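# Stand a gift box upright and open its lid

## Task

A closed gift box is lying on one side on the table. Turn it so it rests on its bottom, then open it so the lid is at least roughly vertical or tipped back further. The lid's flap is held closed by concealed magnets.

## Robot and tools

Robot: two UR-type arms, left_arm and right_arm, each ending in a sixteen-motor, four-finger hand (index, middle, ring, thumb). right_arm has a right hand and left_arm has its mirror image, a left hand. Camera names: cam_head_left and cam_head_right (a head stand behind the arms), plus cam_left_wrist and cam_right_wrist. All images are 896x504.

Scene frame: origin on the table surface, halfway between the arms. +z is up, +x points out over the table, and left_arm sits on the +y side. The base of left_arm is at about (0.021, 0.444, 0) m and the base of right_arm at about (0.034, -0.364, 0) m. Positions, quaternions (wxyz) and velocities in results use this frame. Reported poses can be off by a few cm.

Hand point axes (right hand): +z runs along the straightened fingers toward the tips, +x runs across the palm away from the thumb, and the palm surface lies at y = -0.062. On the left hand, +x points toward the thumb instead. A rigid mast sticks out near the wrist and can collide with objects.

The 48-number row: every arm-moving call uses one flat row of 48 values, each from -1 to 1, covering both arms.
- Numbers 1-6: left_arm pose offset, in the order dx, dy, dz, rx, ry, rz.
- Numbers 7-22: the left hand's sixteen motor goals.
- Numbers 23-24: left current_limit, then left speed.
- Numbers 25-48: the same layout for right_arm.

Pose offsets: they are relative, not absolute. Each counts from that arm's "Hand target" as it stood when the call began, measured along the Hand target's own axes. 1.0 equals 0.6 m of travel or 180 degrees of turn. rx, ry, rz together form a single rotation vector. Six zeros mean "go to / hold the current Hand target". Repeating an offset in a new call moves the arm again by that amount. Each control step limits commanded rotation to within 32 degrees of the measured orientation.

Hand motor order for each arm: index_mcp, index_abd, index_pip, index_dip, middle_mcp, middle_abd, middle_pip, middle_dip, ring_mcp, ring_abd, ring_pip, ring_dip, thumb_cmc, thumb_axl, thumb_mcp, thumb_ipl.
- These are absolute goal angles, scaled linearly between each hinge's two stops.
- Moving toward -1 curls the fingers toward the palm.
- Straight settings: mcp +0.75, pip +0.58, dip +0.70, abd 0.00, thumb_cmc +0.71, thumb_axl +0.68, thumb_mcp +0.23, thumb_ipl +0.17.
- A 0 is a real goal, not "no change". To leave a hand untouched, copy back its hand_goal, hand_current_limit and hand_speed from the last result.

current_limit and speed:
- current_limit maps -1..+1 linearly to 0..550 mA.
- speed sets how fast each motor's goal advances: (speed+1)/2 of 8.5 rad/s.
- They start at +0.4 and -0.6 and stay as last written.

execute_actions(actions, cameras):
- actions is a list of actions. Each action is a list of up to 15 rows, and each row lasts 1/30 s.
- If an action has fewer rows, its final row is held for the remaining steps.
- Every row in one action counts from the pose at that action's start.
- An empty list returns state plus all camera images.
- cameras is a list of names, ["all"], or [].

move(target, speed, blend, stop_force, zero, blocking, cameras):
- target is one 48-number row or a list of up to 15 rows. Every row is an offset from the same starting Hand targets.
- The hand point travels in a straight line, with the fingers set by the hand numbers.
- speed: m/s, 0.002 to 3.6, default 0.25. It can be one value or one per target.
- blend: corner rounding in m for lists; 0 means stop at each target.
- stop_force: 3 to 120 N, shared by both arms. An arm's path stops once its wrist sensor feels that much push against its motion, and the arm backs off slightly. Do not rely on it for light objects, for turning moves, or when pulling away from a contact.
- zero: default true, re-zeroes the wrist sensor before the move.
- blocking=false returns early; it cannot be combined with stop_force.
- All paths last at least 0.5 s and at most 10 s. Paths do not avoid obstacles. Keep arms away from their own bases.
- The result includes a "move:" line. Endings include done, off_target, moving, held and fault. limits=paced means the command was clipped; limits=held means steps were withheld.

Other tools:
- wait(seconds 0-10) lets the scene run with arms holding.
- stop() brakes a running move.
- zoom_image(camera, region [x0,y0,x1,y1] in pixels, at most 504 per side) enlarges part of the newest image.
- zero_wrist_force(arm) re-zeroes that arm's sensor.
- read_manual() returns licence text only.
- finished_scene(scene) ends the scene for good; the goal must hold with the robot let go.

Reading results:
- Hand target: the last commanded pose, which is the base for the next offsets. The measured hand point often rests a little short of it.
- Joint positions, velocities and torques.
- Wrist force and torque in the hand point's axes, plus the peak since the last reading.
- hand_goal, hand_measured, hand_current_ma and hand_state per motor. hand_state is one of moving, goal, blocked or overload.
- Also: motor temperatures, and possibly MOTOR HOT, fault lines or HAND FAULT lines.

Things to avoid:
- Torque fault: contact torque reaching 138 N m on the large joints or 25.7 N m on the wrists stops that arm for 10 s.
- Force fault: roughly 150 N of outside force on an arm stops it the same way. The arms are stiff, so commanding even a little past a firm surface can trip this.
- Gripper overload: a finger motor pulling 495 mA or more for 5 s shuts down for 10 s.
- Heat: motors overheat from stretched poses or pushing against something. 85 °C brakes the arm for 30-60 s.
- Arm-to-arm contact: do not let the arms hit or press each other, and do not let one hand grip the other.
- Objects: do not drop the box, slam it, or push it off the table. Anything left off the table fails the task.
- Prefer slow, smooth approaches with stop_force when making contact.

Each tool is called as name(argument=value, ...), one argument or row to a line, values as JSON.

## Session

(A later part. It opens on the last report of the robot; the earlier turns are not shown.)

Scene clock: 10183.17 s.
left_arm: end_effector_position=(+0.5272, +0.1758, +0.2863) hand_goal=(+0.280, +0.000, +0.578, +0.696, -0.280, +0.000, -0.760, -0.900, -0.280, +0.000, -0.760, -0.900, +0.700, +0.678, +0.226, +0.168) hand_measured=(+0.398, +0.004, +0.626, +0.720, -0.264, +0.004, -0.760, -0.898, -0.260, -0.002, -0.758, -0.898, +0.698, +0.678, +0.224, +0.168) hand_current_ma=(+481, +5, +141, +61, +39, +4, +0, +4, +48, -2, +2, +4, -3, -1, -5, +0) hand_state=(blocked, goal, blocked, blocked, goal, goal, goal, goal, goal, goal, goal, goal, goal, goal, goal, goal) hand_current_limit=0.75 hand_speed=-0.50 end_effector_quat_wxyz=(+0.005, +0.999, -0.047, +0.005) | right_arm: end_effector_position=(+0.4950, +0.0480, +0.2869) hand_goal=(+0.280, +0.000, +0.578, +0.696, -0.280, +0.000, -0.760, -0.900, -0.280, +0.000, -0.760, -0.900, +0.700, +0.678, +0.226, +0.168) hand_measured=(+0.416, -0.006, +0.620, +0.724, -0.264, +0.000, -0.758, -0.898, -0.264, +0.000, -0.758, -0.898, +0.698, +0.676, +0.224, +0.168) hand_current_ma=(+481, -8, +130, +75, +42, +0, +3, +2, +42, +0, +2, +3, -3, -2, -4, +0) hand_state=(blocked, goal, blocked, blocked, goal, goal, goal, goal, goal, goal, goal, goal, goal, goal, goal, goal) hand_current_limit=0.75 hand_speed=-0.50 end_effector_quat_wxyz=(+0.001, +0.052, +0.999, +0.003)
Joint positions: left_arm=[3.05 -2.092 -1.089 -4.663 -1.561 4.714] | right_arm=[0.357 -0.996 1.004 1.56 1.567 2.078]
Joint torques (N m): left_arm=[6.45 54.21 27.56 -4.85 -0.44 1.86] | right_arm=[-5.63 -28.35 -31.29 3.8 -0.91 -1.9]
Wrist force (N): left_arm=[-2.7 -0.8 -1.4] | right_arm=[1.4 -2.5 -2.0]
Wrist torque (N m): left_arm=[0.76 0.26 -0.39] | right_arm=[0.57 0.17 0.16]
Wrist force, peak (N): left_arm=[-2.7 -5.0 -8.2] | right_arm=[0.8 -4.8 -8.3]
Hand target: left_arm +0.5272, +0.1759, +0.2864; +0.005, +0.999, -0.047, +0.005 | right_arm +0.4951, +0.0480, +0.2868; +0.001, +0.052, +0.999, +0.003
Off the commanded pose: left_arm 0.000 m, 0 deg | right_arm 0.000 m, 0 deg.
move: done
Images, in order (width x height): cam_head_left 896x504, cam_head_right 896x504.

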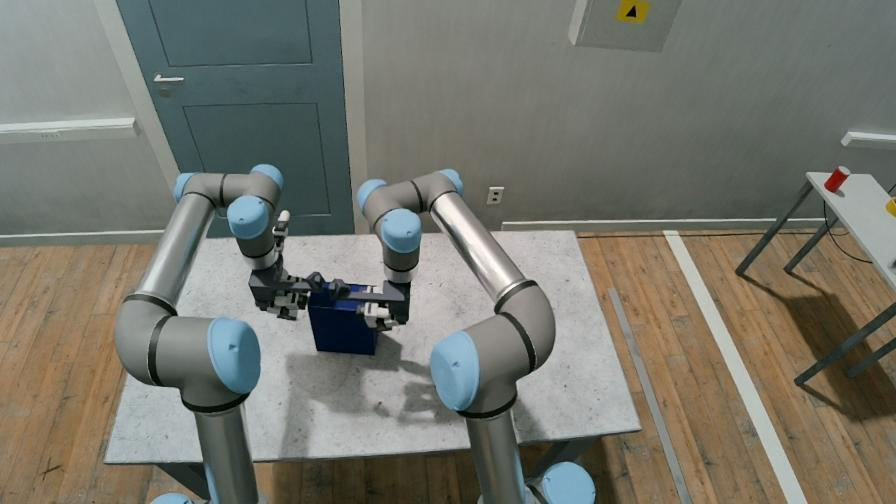

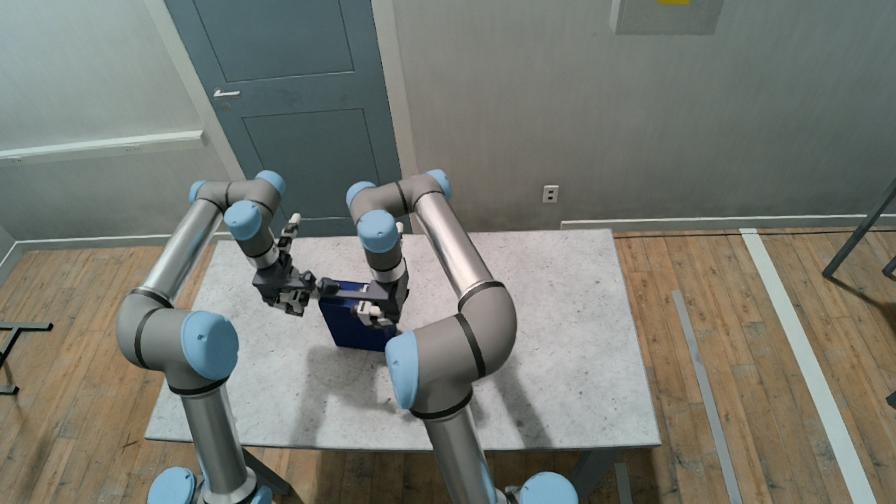

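move(
  target=[0,0,0.052,0,0,0,0.28,0,0.577,0.696,-0.28,0,-0.76,-0.9,-0.28,0,-0.76,-0.9,0.7,0.678,0.226,0.168,0.75,-0.5,0,0,0.052,0,0,0,0.28,0,0.577,0.696,-0.28,0,-0.76,-0.9,-0.28,0,-0.76,-0.9,0.7,0.678,0.226,0.168,0.75,-0.5],
  speed=0.02,
  stop_force=3,
  cameras=["cam_head_left"],
)

zoom_image(
  camera="cam_head_left",
  region=[220, 240, 460, 400],
)

Scene clock: 10192.80 s.
left_arm: end_effector_position=(+0.5273, +0.1759, +0.2860) hand_goal=(+0.280, +0.000, +0.578, +0.696, -0.280, +0.000, -0.760, -0.900, -0.280, +0.000, -0.760, -0.900, +0.700, +0.678, +0.226, +0.168) hand_measured=(+0.398, -0.008, +0.626, +0.720, -0.264, +0.004, -0.760, -0.898, -0.260, -0.002, -0.758, -0.898, +0.698, +0.678, +0.224, +0.168) hand_current_ma=(+480, -12, +141, +61, +39, +4, +0, +4, +48, -2, +2, +3, -3, -1, -5, +0) hand_state=(blocked, goal, blocked, blocked, goal, goal, goal, goal, goal, goal, goal, goal, goal, goal, goal, goal) hand_current_limit=0.75 hand_speed=-0.50 end_effector_quat_wxyz=(+0.005, +0.999, -0.047, +0.005) | right_arm: end_effector_position=(+0.4951, +0.0480, +0.2864) hand_goal=(+0.280, +0.000, +0.578, +0.696, -0.280, +0.000, -0.760, -0.900, -0.280, +0.000, -0.760, -0.900, +0.700, +0.678, +0.226, +0.168) hand_measured=(+0.416, -0.018, +0.620, +0.724, -0.264, +0.000, -0.758, -0.898, -0.264, +0.000, -0.758, -0.898, +0.698, +0.676, +0.224, +0.168) hand_current_ma=(+481, -36, +130, +75, +42, +0, +3, +2, +42, +0, +2, +3, -3, -2, -4, +0) hand_state=(blocked, goal, blocked, blocked, goal, goal, goal, goal, goal, goal, goal, goal, goal, goal, goal, goal) hand_current_limit=0.75 hand_speed=-0.50 end_effector_quat_wxyz=(+0.001, +0.052, +0.999, +0.003)
Joint positions: left_arm=[3.05 -2.092 -1.089 -4.662 -1.561 4.714] | right_arm=[0.357 -0.996 1.005 1.559 1.567 2.078]
Joint torques (N m): left_arm=[2.81 48.89 27.98 -4.34 2.48 1.66] | right_arm=[-4.64 -35.12 -31.69 3.93 1.34 -1.7]
Wrist force (N): left_arm=[-2.8 -1.4 -3.9] | right_arm=[1.5 -2.9 -4.0]
Wrist torque (N m): left_arm=[0.88 0.26 -0.41] | right_arm=[0.63 0.16 0.18]
Wrist force, peak (N): left_arm=[-3.2 -3.1 -7.0] | right_arm=[2.2 -4.2 -6.5]
Hand target: left_arm +0.5272, +0.1759, +0.2860; +0.005, +0.999, -0.047, +0.005 (not the last commanded pose) | right_arm +0.4951, +0.0480, +0.2864; +0.001, +0.052, +0.999, +0.003 (not the last commanded pose)
Off the commanded pose: left_arm 0.031 m, 0 deg | right_arm 0.031 m, 0 deg.
move: contact (left_arm, right_arm)
Images, in order (width x height): cam_head_left 896x504.

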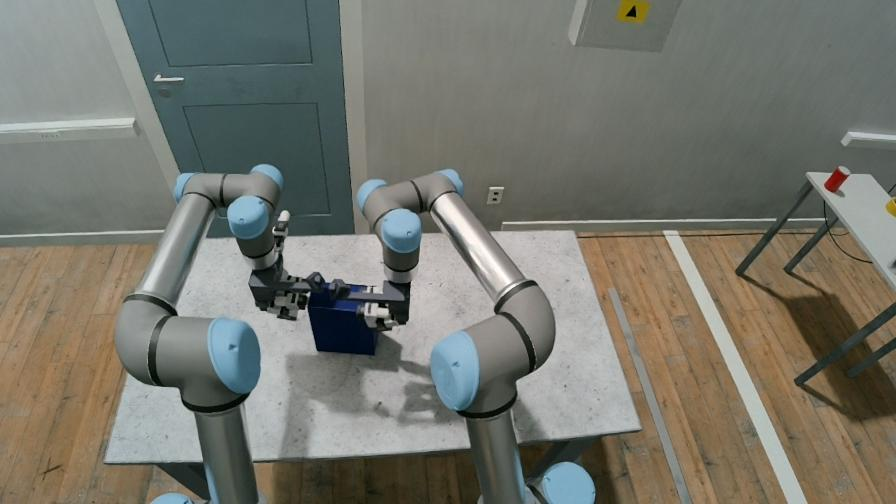

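Scaled by 2.100 from the camera's 896x504 image, which has a finer 1280x720 frame.

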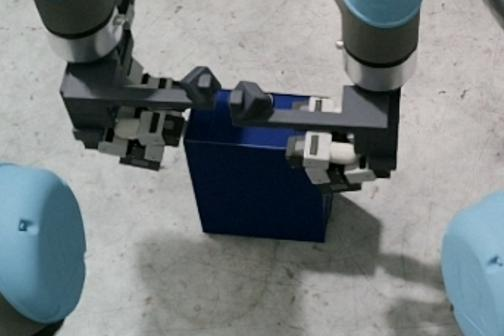

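move(
  target=[
    [0,0,0,0,0,0,0.35,0,0.577,0.696,-0.28,0,-0.76,-0.9,-0.28,0,-0.76,-0.9,0.7,0.678,0.226,0.168,0.6,-0.6,0,0,0,0,0,0,0.35,0,0.577,0.696,-0.28,0,-0.76,-0.9,-0.28,0,-0.76,-0.9,0.7,0.678,0.226,0.168,0.6,-0.6],
    [0,-0.08,0,0,0,0,0.35,0,0.577,0.696,-0.28,0,-0.76,-0.9,-0.28,0,-0.76,-0.9,0.7,0.678,0.226,0.168,0.6,-0.6,0,-0.08,0,0,0,0,0.35,0,0.577,0.696,-0.28,0,-0.76,-0.9,-0.28,0,-0.76,-0.9,0.7,0.678,0.226,0.168,0.6,-0.6],
    [0,-0.09,-0.14,0,0,0,1,0,-0.92,-0.82,1,0,-0.82,-0.94,1,0,-0.82,-0.94,0.7,0.678,0.226,0.168,0.6,-0.4,0,-0.1,-0.1,0,0,0,1,0,-0.92,-0.82,1,0,-0.82,-0.94,1,0,-0.82,-0.94,-0.57,0.678,0.226,0.168,0.6,-0.4],
    [0,-0.09,-0.14,0,0,0.1,1,0,-0.92,-0.82,1,0,-0.82,-0.94,1,0,-0.82,-0.94,0.7,0.678,0.226,0.168,0.6,-0.4,0.131,-0.111,-0.05,-0.026,-0.499,-0.026,1,0,-0.92,-0.82,1,0,-0.82,-0.94,1,0,-0.82,-0.94,-0.57,0.678,0.226,0.168,0.6,-0.4],
  ],
  speed=[0.1,0.1,0.15,0.25],
  cameras=["cam_head_left"],
)

zoom_image(
  camera="cam_head_left",
  region=[260, 240, 440, 360],
)

Scene clock: 10245.43 s.
left_arm: end_effector_position=(+0.5315, +0.2305, +0.3695) hand_goal=(+1.000, +0.000, -0.920, -0.820, +1.000, +0.000, -0.820, -0.940, +1.000, +0.000, -0.820, -0.940, +0.700, +0.678, +0.226, +0.168) hand_measured=(+0.994, -0.004, -0.892, -0.784, +0.996, +0.004, -0.786, -0.912, +0.996, -0.002, -0.788, -0.912, +0.698, +0.678, +0.224, +0.168) hand_current_ma=(-9, -5, +75, +100, -8, +4, +92, +73, -9, -2, +89, +74, -3, -1, -5, +0) hand_state=(goal, goal, blocked, blocked, goal, goal, blocked, blocked, goal, goal, blocked, blocked, goal, goal, goal, goal) hand_current_limit=0.60 hand_speed=-0.40 end_effector_quat_wxyz=(+0.004, +0.979, -0.203, +0.006) | right_arm: end_effector_position=(+0.4100, -0.0103, +0.3160) hand_goal=(+1.000, +0.000, -0.920, -0.820, +1.000, +0.000, -0.820, -0.940, +1.000, +0.000, -0.820, -0.940, -0.570, +0.678, +0.226, +0.168) hand_measured=(+0.994, -0.004, -0.892, -0.782, +0.998, +0.000, -0.786, -0.912, +0.998, +0.000, -0.786, -0.912, -0.578, +0.676, +0.224, +0.168) hand_current_ma=(-11, -4, +78, +111, -4, +0, +98, +77, -4, +0, +95, +80, -16, -2, -4, +0) hand_state=(goal, goal, blocked, blocked, goal, goal, blocked, blocked, goal, goal, blocked, blocked, goal, goal, goal, goal) hand_current_limit=0.60 hand_speed=-0.40 end_effector_quat_wxyz=(+0.707, +0.002, +0.707, +0.002)
Joint positions: left_arm=[3.16 -2.157 -0.772 -4.915 -1.56 5.138] | right_arm=[0.574 -1.733 2.236 -0.503 2.191 1.576]
Joint torques (N m): left_arm=[-5.58 32.46 26.36 -4.84 0.49 1.64] | right_arm=[-6.51 0.83 -12.05 -3.37 -3 -1.58]
Wrist force (N): left_arm=[-3.1 1.2 -3.5] | right_arm=[1.7 -1.0 -7.4]
Wrist torque (N m): left_arm=[0.47 0.28 -0.37] | right_arm=[0.52 0.34 0.40]
Wrist force, peak (N): left_arm=[-3.2 1.2 -4.5] | right_arm=[1.7 -1.0 -7.4]
Hand target: left_arm +0.5315, +0.2305, +0.3695; +0.004, +0.979, -0.203, +0.006 | right_arm +0.4100, -0.0103, +0.3160; +0.707, +0.002, +0.707, +0.002
Off the commanded pose: left_arm 0.000 m, 0 deg | right_arm 0.000 m, 0 deg.
move: done
Images, in order (width x height): cam_head_left 896x504.

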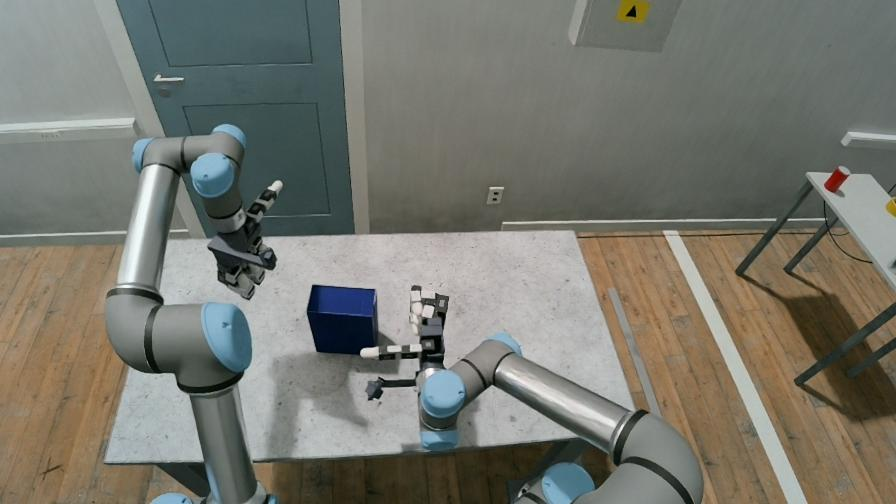

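Scaled by 2.800 from the camera's 896x504 image, which has a finer 1280x720 frame.

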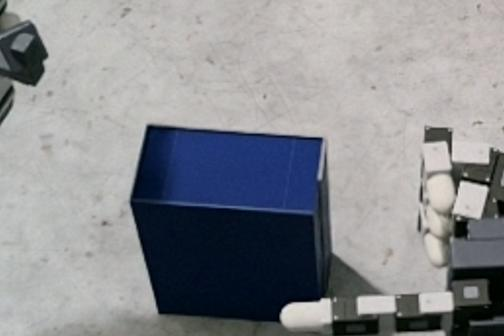

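move(
  target=[
    [0.001,0.345,0.124,0,0,0.203,1,0,-0.92,-0.82,1,0,-0.82,-0.94,1,0,-0.82,-0.94,0.7,0.678,0.226,0.168,0.6,-0.4,0.327,0,-0.017,0,0,0,1,0,-0.92,-0.82,1,0,-0.82,-0.94,1,0,-0.82,-0.94,-0.57,0.678,0.226,0.168,0.6,-0.4],
    [0.001,0.345,0.124,0,0,0.203,1,0,-0.92,-0.82,1,0,-0.82,-0.94,1,0,-0.82,-0.94,0.7,0.678,0.226,0.168,0.6,-0.4,0.327,0.109,0.027,0,0,0,1,0,-0.92,-0.82,1,0,-0.82,-0.94,1,0,-0.82,-0.94,-0.57,0.678,0.226,0.168,0.6,-0.4],
  ],
  speed=0.12,
  cameras=["cam_head_left"],
)

zoom_image(
  camera="cam_head_left",
  region=[260, 240, 440, 360],
)

Scene clock: 10268.07 s.
left_arm: end_effector_position=(+0.4506, +0.0395, +0.2963) hand_goal=(+1.000, +0.000, -0.920, -0.820, +1.000, +0.000, -0.820, -0.940, +1.000, +0.000, -0.820, -0.940, +0.700, +0.678, +0.226, +0.168) hand_measured=(+0.994, -0.004, -0.892, -0.784, +0.996, +0.004, -0.786, -0.912, +0.996, -0.002, -0.788, -0.912, +0.698, +0.678, +0.224, +0.168) hand_current_ma=(-9, -5, +75, +100, -8, +4, +92, +73, -9, -2, +89, +74, -3, -1, -5, +0) hand_state=(goal, goal, blocked, blocked, goal, goal, blocked, blocked, goal, goal, blocked, blocked, goal, goal, goal, goal) hand_current_limit=0.60 hand_speed=-0.40 end_effector_quat_wxyz=(+0.002, +0.866, -0.500, +0.007) | right_arm: end_effector_position=(+0.4261, +0.0560, +0.1201) hand_goal=(+1.000, +0.000, -0.920, -0.820, +1.000, +0.000, -0.820, -0.940, +1.000, +0.000, -0.820, -0.940, -0.570, +0.678, +0.226, +0.168) hand_measured=(+0.994, -0.004, -0.892, -0.782, +0.998, +0.000, -0.786, -0.912, +0.998, +0.000, -0.786, -0.912, -0.578, +0.676, +0.224, +0.168) hand_current_ma=(-11, -4, +78, +111, -3, +0, +98, +77, -3, +0, +95, +80, -16, -2, -3, +0) hand_state=(goal, goal, blocked, blocked, goal, goal, blocked, blocked, goal, goal, blocked, blocked, goal, goal, goal, goal) hand_current_limit=0.60 hand_speed=-0.40 end_effector_quat_wxyz=(+0.707, +0.002, +0.707, +0.002)
Joint positions: left_arm=[2.761 -2.33 -0.668 -4.843 -1.565 5.377] | right_arm=[0.706 -1.144 2.263 -1.118 2.323 1.576]
Joint torques (N m): left_arm=[-6.22 39.13 26.65 -4.72 -1.62 1.65] | right_arm=[6.89 -14.4 -21.66 0.51 2.91 2.37]
Wrist force (N): left_arm=[-3.2 2.0 -3.7] | right_arm=[1.9 -1.2 -7.8]
Wrist torque (N m): left_arm=[0.58 0.29 -0.40] | right_arm=[0.50 0.36 0.25]
Wrist force, peak (N): left_arm=[-3.2 1.4 -4.0] | right_arm=[1.6 -1.6 -7.9]
Hand target: left_arm +0.4506, +0.0395, +0.2963; +0.002, +0.866, -0.500, +0.007 | right_arm +0.4261, +0.0561, +0.1201; +0.707, +0.002, +0.707, +0.002
Off the commanded pose: left_arm 0.000 m, 0 deg | right_arm 0.000 m, 0 deg.
move: done
Images, in order (width x height): cam_head_left 896x504.

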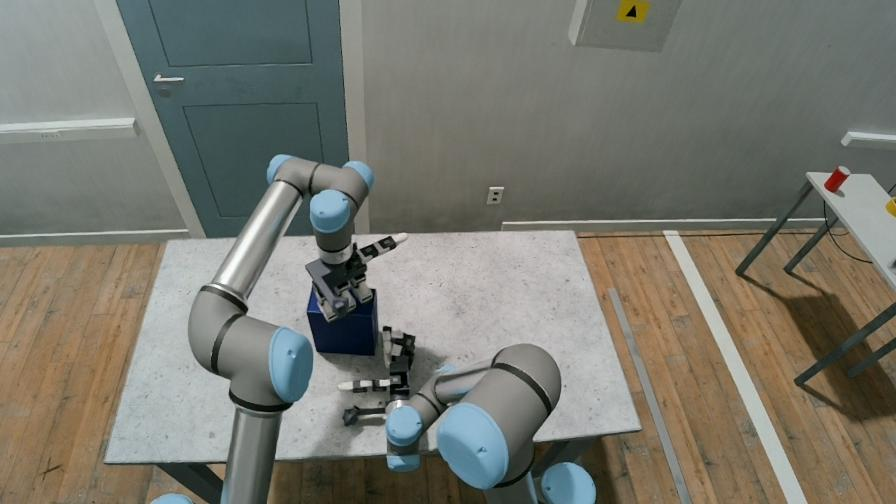

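Scaled by 2.800 from the camera's 896x504 image, which has a finer 1280x720 frame.

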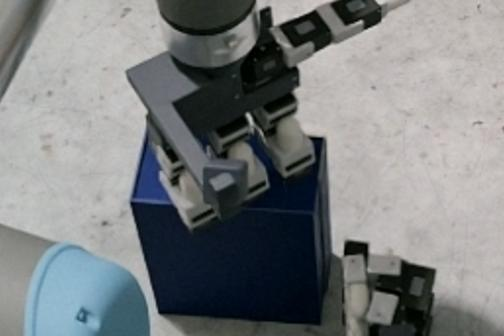

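move(
  target=[0,0,0.055,0,0,0,1,0,-1,-0.95,1,0,-0.95,-1,1,0,-0.82,-0.94,0.7,0.678,0.226,0.168,0.7,-0.5,0,0,0,0,0,0,1,0,-0.92,-0.82,1,0,-0.82,-0.94,1,0,-0.82,-0.94,-0.57,0.678,0.226,0.168,0.6,-0.5],
  speed=0.015,
  stop_force=20,
)

move(
  target=[0,0,0,0,0,0,1,0,-1,-0.95,1,0,-0.95,-1,1,0,-0.82,-0.94,0.7,0.678,0.226,0.168,0.7,-0.5,0,0.08,0,0,0,0,1,0,-0.92,-0.82,1,0,-0.82,-0.94,1,0,-0.82,-0.94,-0.57,0.678,0.226,0.168,0.6,-0.5],
  speed=0.02,
  stop_force=5,
)

move(
  target=[0,0,0.04,0,0,0,1,0,-1,-0.95,1,0,-0.95,-1,1,0,-0.82,-0.94,0.7,0.678,0.226,0.168,0.7,-0.5,0,0,0,0,0,0,1,0,-1,-1,1,0,-1,-1,1,0,-1,-1,-0.57,0.678,0.226,0.168,0.7,-0.5],
  speed=0.01,
  stop_force=45,
  cameras=["cam_head_left"],
)

zoom_image(
  camera="cam_head_left",
  region=[300, 240, 440, 360],
)

Scene clock: 10284.37 s.
left_arm: end_effector_position=(+0.4507, +0.0393, +0.2765) hand_goal=(+1.000, +0.000, -1.000, -0.950, +1.000, +0.000, -0.950, -1.000, +1.000, +0.000, -0.820, -0.940, +0.700, +0.678, +0.226, +0.168) hand_measured=(+0.994, -0.004, -0.894, -0.792, +0.960, +0.000, -0.822, -0.896, +0.996, -0.002, -0.788, -0.912, +0.698, +0.678, +0.224, +0.168) hand_current_ma=(-10, -5, +386, +468, -121, +0, +468, +382, -9, -2, +89, +74, -3, -1, -5, +0) hand_state=(goal, goal, blocked, blocked, blocked, goal, blocked, blocked, goal, goal, blocked, blocked, goal, goal, goal, goal) hand_current_limit=0.70 hand_speed=-0.50 end_effector_quat_wxyz=(+0.002, +0.866, -0.500, +0.007) | right_arm: end_effector_position=(+0.4261, +0.0561, +0.1201) hand_goal=(+1.000, +0.000, -0.920, -0.820, +1.000, +0.000, -0.820, -0.940, +1.000, +0.000, -0.820, -0.940, -0.570, +0.678, +0.226, +0.168) hand_measured=(+0.994, -0.004, -0.892, -0.782, +0.998, +0.000, -0.786, -0.912, +0.998, +0.000, -0.786, -0.912, -0.578, +0.676, +0.224, +0.168) hand_current_ma=(-11, -4, +78, +111, -3, +0, +98, +77, -3, +0, +95, +80, -16, -2, -3, +0) hand_state=(goal, goal, blocked, blocked, goal, goal, blocked, blocked, goal, goal, blocked, blocked, goal, goal, goal, goal) hand_current_limit=0.60 hand_speed=-0.50 end_effector_quat_wxyz=(+0.707, +0.002, +0.707, +0.002)
Joint positions: left_arm=[2.761 -2.322 -0.732 -4.787 -1.565 5.376] | right_arm=[0.707 -1.144 2.262 -1.118 2.324 1.576]
Joint torques (N m): left_arm=[-4.02 36.93 27.41 -3.95 0.29 -0.69] | right_arm=[6.93 -14.61 -21.86 0.52 2.93 2.44]
Wrist force (N): left_arm=[-3.9 2.4 -6.3] | right_arm=[1.8 -1.0 -7.5]
Wrist torque (N m): left_arm=[0.67 0.13 -0.39] | right_arm=[0.48 0.36 0.25]
Wrist force, peak (N): left_arm=[-6.6 -2.6 -25.2] | right_arm=[1.8 -1.0 -8.0]
Hand target: left_arm +0.4507, +0.0394, +0.2765; +0.002, +0.866, -0.500, +0.007 (not the last commanded pose) | right_arm +0.4261, +0.0561, +0.1201; +0.707, +0.002, +0.707, +0.002
Off the commanded pose: left_arm 0.013 m, 0 deg | right_arm 0.000 m, 0 deg.
move: contact (left_arm)

Scene clock: 10286.80 s.
left_arm: end_effector_position=(+0.4507, +0.0394, +0.2765) hand_goal=(+1.000, +0.000, -1.000, -0.950, +1.000, +0.000, -0.950, -1.000, +1.000, +0.000, -0.820, -0.940, +0.700, +0.678, +0.226, +0.168) hand_measured=(+0.994, -0.004, -0.894, -0.792, +0.966, -0.002, -0.822, -0.896, +0.996, -0.002, -0.788, -0.912, +0.698, +0.678, +0.224, +0.168) hand_current_ma=(-10, -5, +386, +468, -97, -3, +468, +382, -9, -2, +89, +74, -3, -1, -5, +0) hand_state=(goal, goal, blocked, blocked, blocked, goal, blocked, blocked, goal, goal, blocked, blocked, goal, goal, goal, goal) hand_current_limit=0.70 hand_speed=-0.50 end_effector_quat_wxyz=(+0.002, +0.866, -0.500, +0.007) | right_arm: end_effector_position=(+0.4261, +0.0811, +0.1202) hand_goal=(+1.000, +0.000, -0.920, -0.820, +1.000, +0.000, -0.820, -0.940, +1.000, +0.000, -0.820, -0.940, -0.570, +0.678, +0.226, +0.168) hand_measured=(+1.000, -0.002, -0.886, -0.786, +0.998, +0.000, -0.786, -0.912, +0.998, +0.000, -0.786, -0.912, -0.578, +0.676, +0.224, +0.168) hand_current_ma=(+0, -2, +97, +101, -3, +0, +98, +77, -3, +0, +95, +80, -16, -2, -3, +0) hand_state=(goal, goal, blocked, blocked, goal, goal, blocked, blocked, goal, goal, blocked, blocked, goal, goal, goal, goal) hand_current_limit=0.60 hand_speed=-0.50 end_effector_quat_wxyz=(+0.707, +0.002, +0.707, +0.002)
Joint positions: left_arm=[2.761 -2.322 -0.732 -4.787 -1.565 5.376] | right_arm=[0.756 -1.112 2.197 -1.084 2.373 1.576]
Joint torques (N m): left_arm=[6.62 38.3 21.84 1.09 0.33 1.21] | right_arm=[-6.17 -40.87 -3.2 -3.15 -3.07 -1.49]
Wrist force (N): left_arm=[-5.1 0.4 -10.7] | right_arm=[1.7 -0.9 -7.7]
Wrist torque (N m): left_arm=[0.88 -0.02 -0.43] | right_arm=[0.55 0.42 0.22]
Wrist force, peak (N): left_arm=[-5.6 0.2 -11.2] | right_arm=[1.6 -7.5 -8.2]
Hand target: left_arm +0.4507, +0.0394, +0.2765; +0.002, +0.866, -0.500, +0.007 | right_arm +0.4261, +0.0811, +0.1202; +0.707, +0.002, +0.707, +0.002 (not the last commanded pose)
Off the commanded pose: left_arm 0.000 m, 0 deg | right_arm 0.023 m, 0 deg.
move: contact (right_arm)

Scene clock: 10288.20 s.
left_arm: end_effector_position=(+0.4507, +0.0394, +0.2732) hand_goal=(+1.000, +0.000, -1.000, -0.950, +1.000, +0.000, -0.950, -1.000, +1.000, +0.000, -0.820, -0.940, +0.700, +0.678, +0.226, +0.168) hand_measured=(+0.994, -0.004, -0.894, -0.792, +0.960, -0.010, -0.860, -0.856, +0.992, -0.002, -0.804, -0.896, +0.698, +0.678, +0.224, +0.168) hand_current_ma=(-10, -5, +386, +467, -125, -16, +320, +467, -15, -2, +34, +126, -3, -1, -5, +0) hand_state=(goal, goal, blocked, blocked, blocked, goal, blocked, blocked, goal, goal, goal, blocked, goal, goal, goal, goal) hand_current_limit=0.70 hand_speed=-0.50 end_effector_quat_wxyz=(+0.002, +0.866, -0.500, +0.007) | right_arm: end_effector_position=(+0.4261, +0.0811, +0.1202) hand_goal=(+1.000, +0.000, -1.000, -1.000, +1.000, +0.000, -1.000, -1.000, +1.000, +0.000, -1.000, -1.000, -0.570, +0.678, +0.226, +0.168) hand_measured=(+1.000, -0.002, -0.894, -0.792, +0.998, +0.000, -0.792, -0.916, +0.998, +0.000, -0.794, -0.914, -0.578, +0.676, +0.224, +0.168) hand_current_ma=(+0, -2, +400, +468, -3, +0, +468, +307, -3, +0, +468, +314, -16, -2, -3, +0) hand_state=(goal, goal, blocked, blocked, goal, goal, blocked, blocked, goal, goal, blocked, blocked, goal, goal, goal, goal) hand_current_limit=0.70 hand_speed=-0.50 end_effector_quat_wxyz=(+0.707, +0.002, +0.707, +0.002)
Joint positions: left_arm=[2.761 -2.321 -0.742 -4.778 -1.565 5.376] | right_arm=[0.756 -1.112 2.197 -1.084 2.373 1.576]
Joint torques (N m): left_arm=[-1.23 10.77 17.12 2.63 4.44 0.68] | right_arm=[-0.95 -40.69 -11.97 -3.13 -3.07 -1.52]
Wrist force (N): left_arm=[-14.0 -7.6 -47.9] | right_arm=[0.9 -4.9 -8.5]
Wrist torque (N m): left_arm=[3.45 -2.08 -0.78] | right_arm=[0.79 0.42 0.27]
Wrist force, peak (N): left_arm=[-15.8 -10.0 -60.4] | right_arm=[2.1 -5.1 -10.1]
Hand target: left_arm +0.4507, +0.0394, +0.2732; +0.002, +0.866, -0.500, +0.007 (not the last commanded pose) | right_arm +0.4261, +0.0811, +0.1202; +0.707, +0.002, +0.707, +0.002
Off the commanded pose: left_arm 0.021 m, 0 deg | right_arm 0.000 m, 0 deg.
move: contact (left_arm)
Images, in order (width x height): cam_head_left 896x504.

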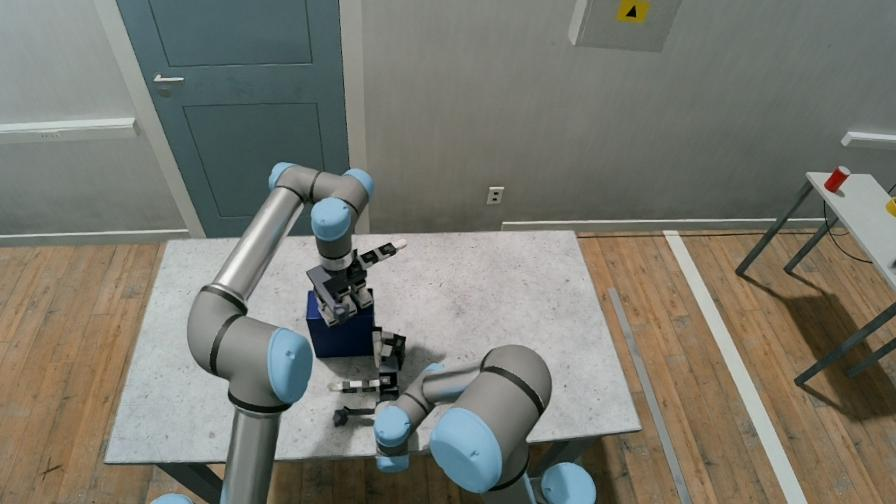

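Scaled by 3.600 from the camera's 896x504 image, which has a finer 1280x720 frame.

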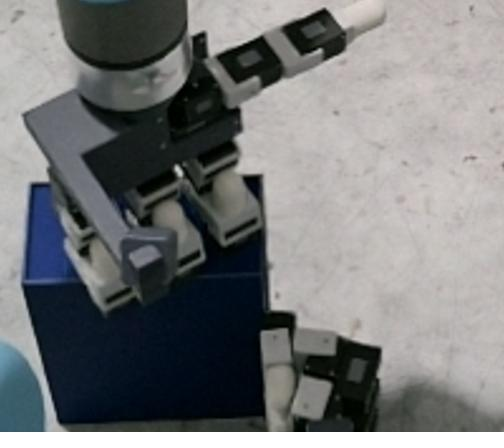

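move(
  target=[0,0,0,0,0,0,1,0,-1,-0.95,1,0,-0.95,-1,1,0,-0.82,-0.94,0.7,0.678,0.226,0.168,0.7,-0.5,0,0.002,0.06,0,0,0,1,0,-1,-1,1,0,-1,-1,1,0,-1,-1,-0.57,0.678,0.226,0.168,0.7,-0.5],
  speed=0.015,
  stop_force=25,
  cameras=["cam_head_left","cam_head_right"],
)

zoom_image(
  camera="cam_head_left",
  region=[300, 240, 440, 360],
)

zoom_image(
  camera="cam_head_right",
  region=[300, 240, 440, 360],
)

Scene clock: 10299.83 s.
left_arm: end_effector_position=(+0.4507, +0.0394, +0.2732) hand_goal=(+1.000, +0.000, -1.000, -0.950, +1.000, +0.000, -0.950, -1.000, +1.000, +0.000, -0.820, -0.940, +0.700, +0.678, +0.226, +0.168) hand_measured=(+0.994, -0.004, -0.894, -0.792, +0.990, +0.006, -0.876, -0.834, +0.934, +0.002, -0.802, -0.896, +0.698, +0.678, +0.224, +0.168) hand_current_ma=(-10, -5, +386, +467, -21, +8, +244, +468, -233, +1, +42, +126, -3, -1, -5, +0) hand_state=(goal, goal, blocked, blocked, goal, goal, blocked, blocked, blocked, goal, goal, blocked, goal, goal, goal, goal) hand_current_limit=0.70 hand_speed=-0.50 end_effector_quat_wxyz=(+0.002, +0.866, -0.500, +0.007) | right_arm: end_effector_position=(+0.4621, +0.0823, +0.1202) hand_goal=(+1.000, +0.000, -1.000, -1.000, +1.000, +0.000, -1.000, -1.000, +1.000, +0.000, -1.000, -1.000, -0.570, +0.678, +0.226, +0.168) hand_measured=(+0.998, -0.002, -0.898, -0.792, +0.982, +0.000, -0.800, -0.916, +1.000, +0.000, -0.794, -0.914, -0.578, +0.676, +0.224, +0.168) hand_current_ma=(-2, -3, +386, +468, -49, +1, +467, +307, +0, +0, +468, +314, -16, -2, -3, +0) hand_state=(goal, goal, blocked, blocked, goal, goal, blocked, blocked, goal, goal, blocked, blocked, goal, goal, goal, goal) hand_current_limit=0.70 hand_speed=-0.50 end_effector_quat_wxyz=(+0.707, +0.002, +0.707, +0.002)
Joint positions: left_arm=[2.761 -2.321 -0.742 -4.778 -1.565 5.376] | right_arm=[0.693 -1.087 2.146 -1.059 2.31 1.576]
Joint torques (N m): left_arm=[-0.34 32.17 -3.44 -0.37 -0.33 0.84] | right_arm=[-8.87 -20.97 -28.65 -1.11 -3.49 0.27]
Wrist force (N): left_arm=[-1.4 -2.7 -36.9] | right_arm=[6.1 -3.2 -16.6]
Wrist torque (N m): left_arm=[2.52 -0.29 -0.35] | right_arm=[1.11 0.65 0.41]
Wrist force, peak (N): left_arm=[-11.1 -17.6 -63.4] | right_arm=[0.0 -25.9 -23.2]
Hand target: left_arm +0.4507, +0.0394, +0.2732; +0.002, +0.866, -0.500, +0.007 | right_arm +0.4621, +0.0823, +0.1202; +0.707, +0.002, +0.707, +0.002
Off the commanded pose: left_arm 0.000 m, 0 deg | right_arm 0.000 m, 0 deg.
move: done
Images, in order (width x height): cam_head_left 896x504, cam_head_right 896x504.

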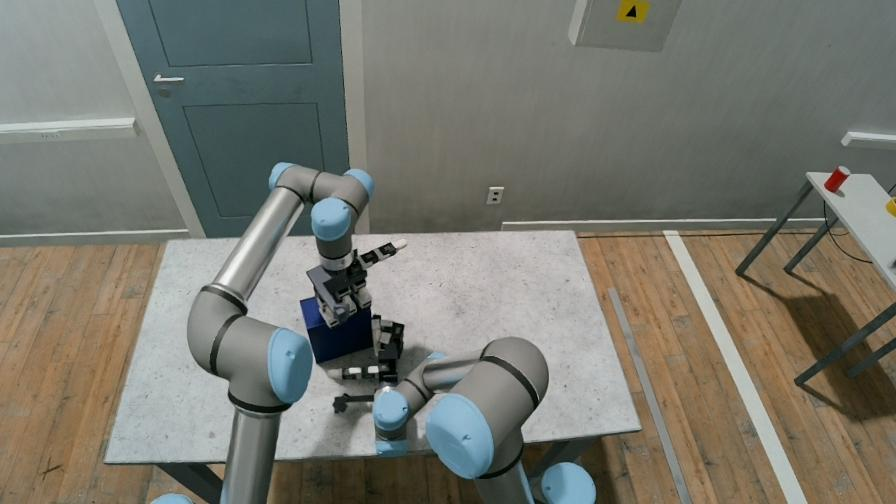

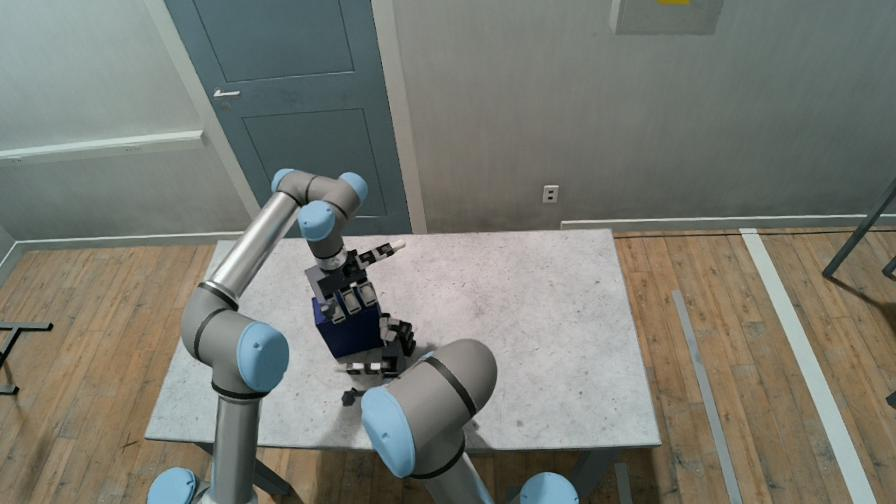

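Scaled by 3.600 from the camera's 896x504 image, which has a finer 1280x720 frame.

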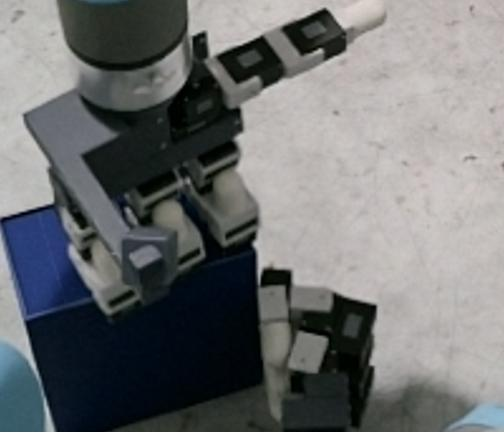

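Scaled by 3.600 from the camera's 896x504 image, which has a finer 1280x720 frame.

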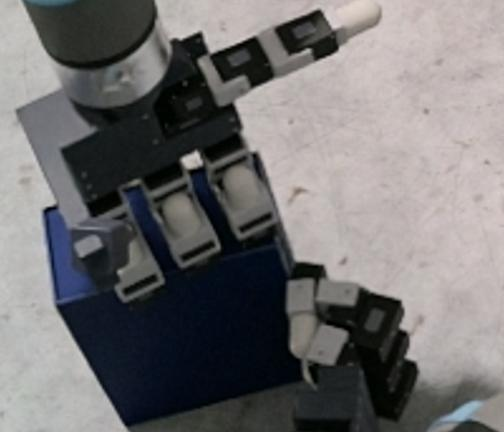

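move(
  target=[
    [0,0,-0.03,0,0,0,1,0,-1,-0.95,1,0,-0.95,-1,1,0,-0.82,-0.94,0.7,0.678,0.226,0.168,0.7,-0.5,0,-0.083,-0.032,-0.111,0,0,1,0,-1,-1,1,0,-1,-1,1,0,-1,-1,-0.57,0.678,0.226,0.168,0.7,-0.5],
    [0,0,-0.112,0,0,0,1,0,-1,-0.95,1,0,-0.95,-1,1,0,-0.82,-0.94,0.7,0.678,0.226,0.168,0.7,-0.5,0,-0.083,-0.032,-0.111,0,0,1,0,-1,-1,1,0,-1,-1,1,0,-1,-1,-0.57,0.678,0.226,0.168,0.7,-0.5],
    [-0.012,0.134,-0.112,0,0,0.0556,1,0,1,1,1,0,-0.82,-0.94,1,0,-0.82,-0.94,0.7,0.678,0.226,0.168,0.6,-0.4,0,-0.083,-0.032,-0.111,0,0,1,0,-0.92,-0.82,1,0,-0.82,-0.94,1,0,-0.82,-0.94,-0.57,0.678,0.226,0.168,0.6,-0.4],
  ],
  speed=[0.04,0.1,0.1],
  cameras=["cam_head_left","cam_head_right","cam_left_wrist"],
)

zoom_image(
  camera="cam_head_left",
  region=[280, 240, 420, 360],
)

Scene clock: 10381.53 s.
left_arm: end_effector_position=(+0.3769, +0.0061, +0.3400) hand_goal=(+1.000, +0.000, +1.000, +1.000, +1.000, +0.000, -0.820, -0.940, +1.000, +0.000, -0.820, -0.940, +0.700, +0.678, +0.226, +0.168) hand_measured=(+0.994, -0.004, +0.994, +0.996, +0.996, +0.000, -0.804, -0.888, +0.994, +0.002, -0.798, -0.896, +0.698, +0.678, +0.224, +0.168) hand_current_ma=(-10, -5, -11, -5, -7, -1, +34, +163, -10, +2, +54, +126, -3, -1, -5, +0) hand_state=(goal, goal, goal, goal, goal, goal, goal, blocked, goal, goal, blocked, blocked, goal, goal, goal, goal) hand_current_limit=0.60 hand_speed=-0.40 end_effector_quat_wxyz=(+0.001, +0.819, -0.573, +0.007) | right_arm: end_effector_position=(+0.4429, +0.0325, +0.1200) hand_goal=(+1.000, +0.000, -0.920, -0.820, +1.000, +0.000, -0.820, -0.940, +1.000, +0.000, -0.820, -0.940, -0.570, +0.678, +0.226, +0.168) hand_measured=(+0.998, -0.002, -0.886, -0.788, +0.998, +0.000, -0.788, -0.906, +1.000, +0.000, -0.788, -0.906, -0.578, +0.676, +0.224, +0.168) hand_current_ma=(-5, -3, +102, +93, -4, +0, +94, +98, +0, +0, +92, +99, -16, -2, -3, +0) hand_state=(goal, goal, blocked, blocked, goal, goal, blocked, blocked, goal, goal, blocked, blocked, goal, goal, goal, goal) hand_current_limit=0.60 hand_speed=-0.40 end_effector_quat_wxyz=(+0.697, -0.121, +0.696, +0.125)
Joint positions: left_arm=[2.641 -2.275 -0.648 -4.917 -1.567 5.432] | right_arm=[0.351 -1.21 2.398 -1.19 1.62 1.576]
Joint torques (N m): left_arm=[-4.62 63.12 4.33 -0.36 1.42 1.72] | right_arm=[-6.31 -36.03 -1.52 -3.57 -2.98 2.13]
Wrist force (N): left_arm=[-4.1 1.2 -3.4] | right_arm=[1.8 -0.5 -7.1]
Wrist torque (N m): left_arm=[0.42 0.42 -0.45] | right_arm=[0.54 0.38 0.29]
Wrist force, peak (N): left_arm=[-0.9 -2.6 -38.0] | right_arm=[5.7 -3.8 -17.9]
Hand target: left_arm +0.3769, +0.0061, +0.3400; +0.001, +0.819, -0.573, +0.007 | right_arm +0.4429, +0.0325, +0.1200; +0.697, -0.121, +0.696, +0.125
Off the commanded pose: left_arm 0.000 m, 0 deg | right_arm 0.000 m, 0 deg.
move: done
Images, in order (width x height): cam_head_left 896x504, cam_head_right 896x504, cam_left_wrist 896x504.

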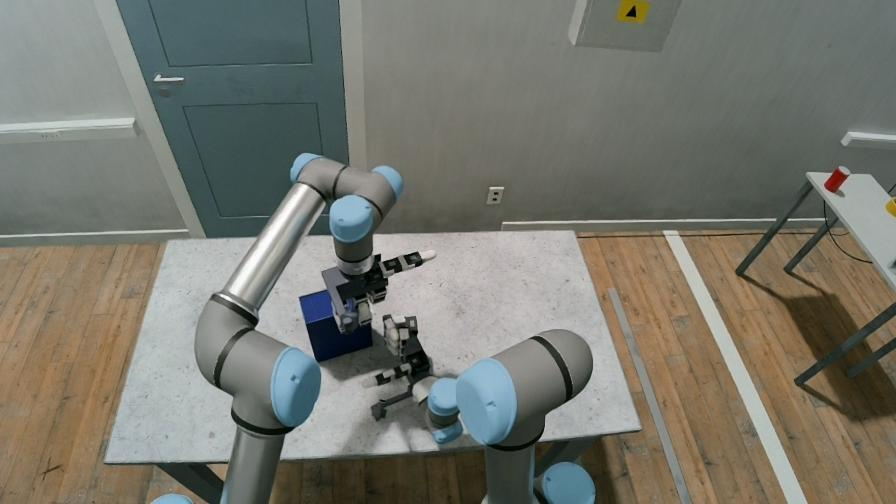

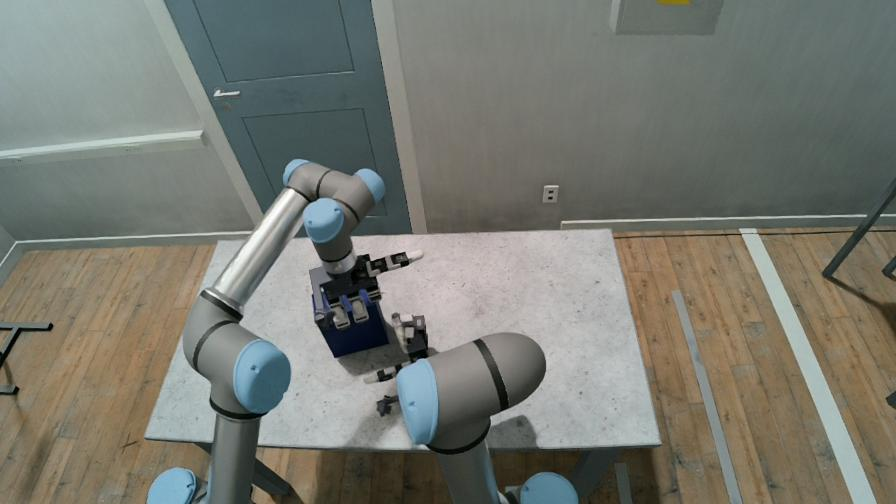

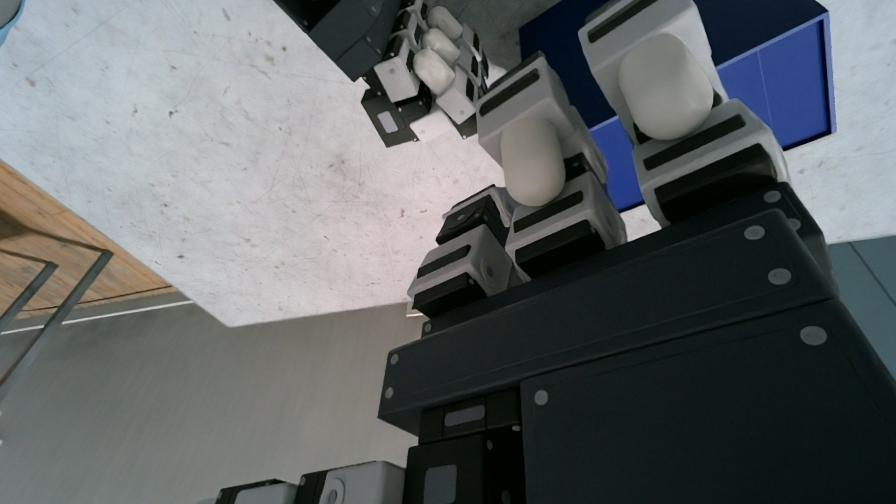

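Scaled by 3.600 from the camera's 896x504 image, which has a finer 1280x720 frame.

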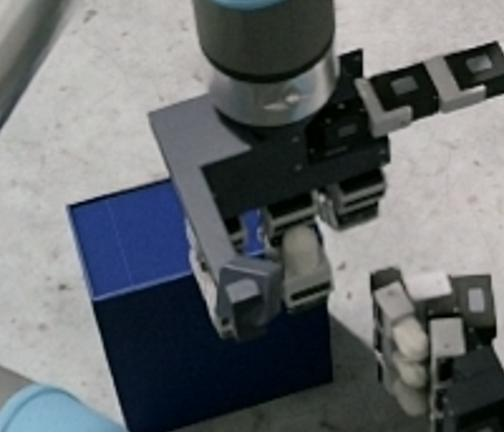

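move(
  target=[0,0,0.06,0,0,0,1,0,1,1,1,0,-0.82,-0.94,1,0,-0.82,-0.94,0.7,0.678,0.226,0.168,0.6,-0.4,0,0,0,0,0,0,1,0,-0.92,-0.82,1,0,-0.82,-0.94,1,0,-0.82,-0.94,-0.57,0.678,0.226,0.168,0.6,-0.4],
  speed=0.06,
  cameras=["cam_head_left","cam_head_right"],
)

zoom_image(
  camera="cam_head_left",
  region=[290, 260, 390, 360],
)

zoom_image(
  camera="cam_head_right",
  region=[300, 240, 420, 360],
)

Scene clock: 10404.53 s.
left_arm: end_effector_position=(+0.3772, +0.0057, +0.3041) hand_goal=(+1.000, +0.000, +1.000, +1.000, +1.000, +0.000, -0.820, -0.940, +1.000, +0.000, -0.820, -0.940, +0.700, +0.678, +0.226, +0.168) hand_measured=(+0.994, -0.004, +0.994, +0.996, +0.996, +0.000, -0.804, -0.888, +0.994, +0.002, -0.798, -0.896, +0.698, +0.678, +0.224, +0.168) hand_current_ma=(-10, -5, -11, -5, -7, -1, +34, +163, -10, +2, +54, +126, -3, -1, -5, +0) hand_state=(goal, goal, goal, goal, goal, goal, goal, blocked, goal, goal, blocked, blocked, goal, goal, goal, goal) hand_current_limit=0.60 hand_speed=-0.40 end_effector_quat_wxyz=(+0.001, +0.819, -0.573, +0.007) | right_arm: end_effector_position=(+0.4429, +0.0325, +0.1200) hand_goal=(+1.000, +0.000, -0.920, -0.820, +1.000, +0.000, -0.820, -0.940, +1.000, +0.000, -0.820, -0.940, -0.570, +0.678, +0.226, +0.168) hand_measured=(+0.998, -0.002, -0.886, -0.788, +0.998, +0.000, -0.788, -0.906, +1.000, +0.000, -0.788, -0.906, -0.578, +0.676, +0.224, +0.168) hand_current_ma=(-5, -3, +102, +93, -4, +0, +94, +98, +0, +0, +92, +99, -16, -2, -3, +0) hand_state=(goal, goal, blocked, blocked, goal, goal, blocked, blocked, goal, goal, blocked, blocked, goal, goal, goal, goal) hand_current_limit=0.60 hand_speed=-0.40 end_effector_quat_wxyz=(+0.697, -0.121, +0.696, +0.125)
Joint positions: left_arm=[2.641 -2.256 -0.774 -4.81 -1.567 5.431] | right_arm=[0.351 -1.21 2.398 -1.19 1.62 1.576]
Joint torques (N m): left_arm=[6.53 63.9 6.18 -0.18 1.94 -1.23] | right_arm=[-5.25 -35.6 -1.4 -3.44 -2.69 2.13]
Wrist force (N): left_arm=[-3.5 1.1 -3.7] | right_arm=[1.5 -0.6 -7.3]
Wrist torque (N m): left_arm=[0.42 0.33 -0.35] | right_arm=[0.54 0.40 0.27]
Wrist force, peak (N): left_arm=[-4.0 1.2 -3.9] | right_arm=[1.6 -0.5 -7.7]
Hand target: left_arm +0.3772, +0.0057, +0.3040; +0.001, +0.819, -0.573, +0.007 | right_arm +0.4429, +0.0325, +0.1200; +0.697, -0.121, +0.696, +0.125
Off the commanded pose: left_arm 0.000 m, 0 deg | right_arm 0.000 m, 0 deg.
move: done
Images, in order (width x height): cam_head_left 896x504, cam_head_right 896x504.

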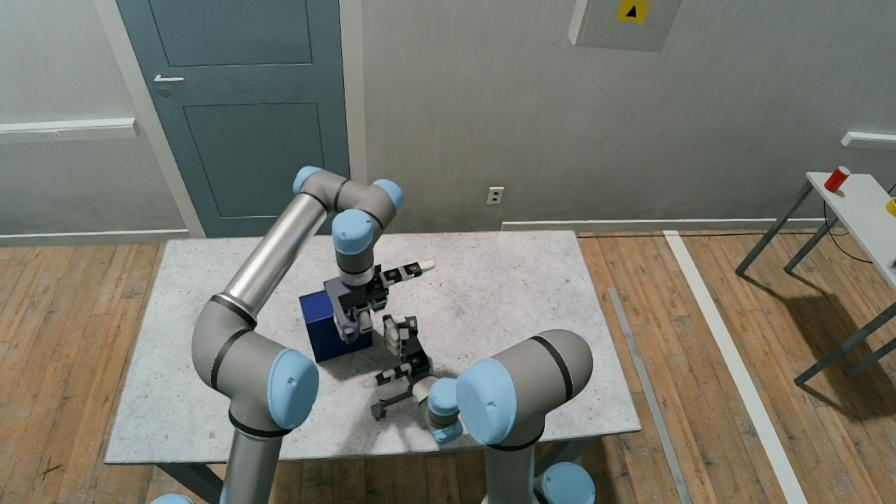

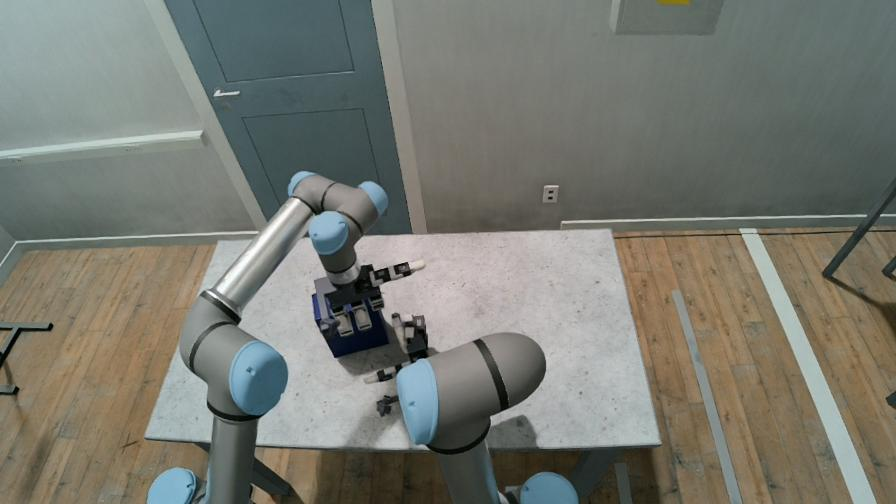

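Scaled by 5.040 from the camera's 896x504 image, which has a finer 1280x720 frame.

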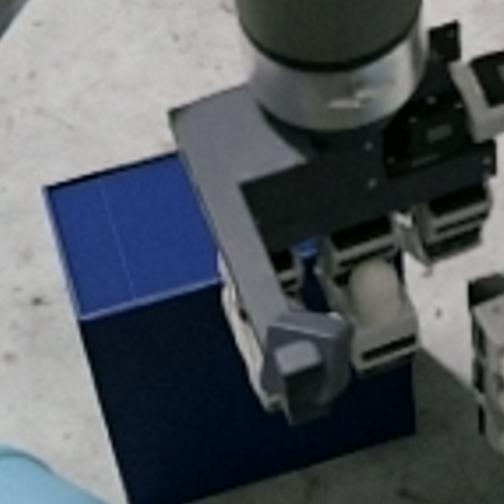

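Scaled by 4.200 from the camera's 896x504 image, which has a finer 1280x720 frame.

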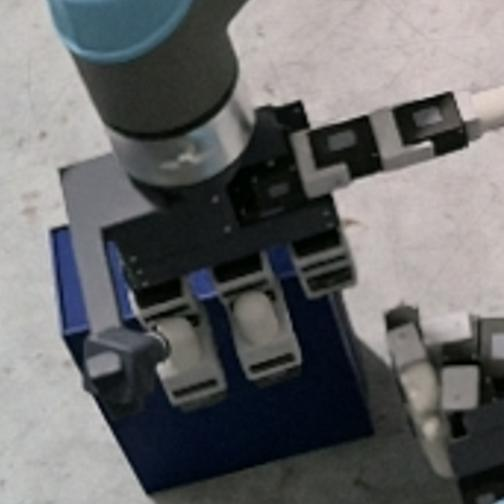

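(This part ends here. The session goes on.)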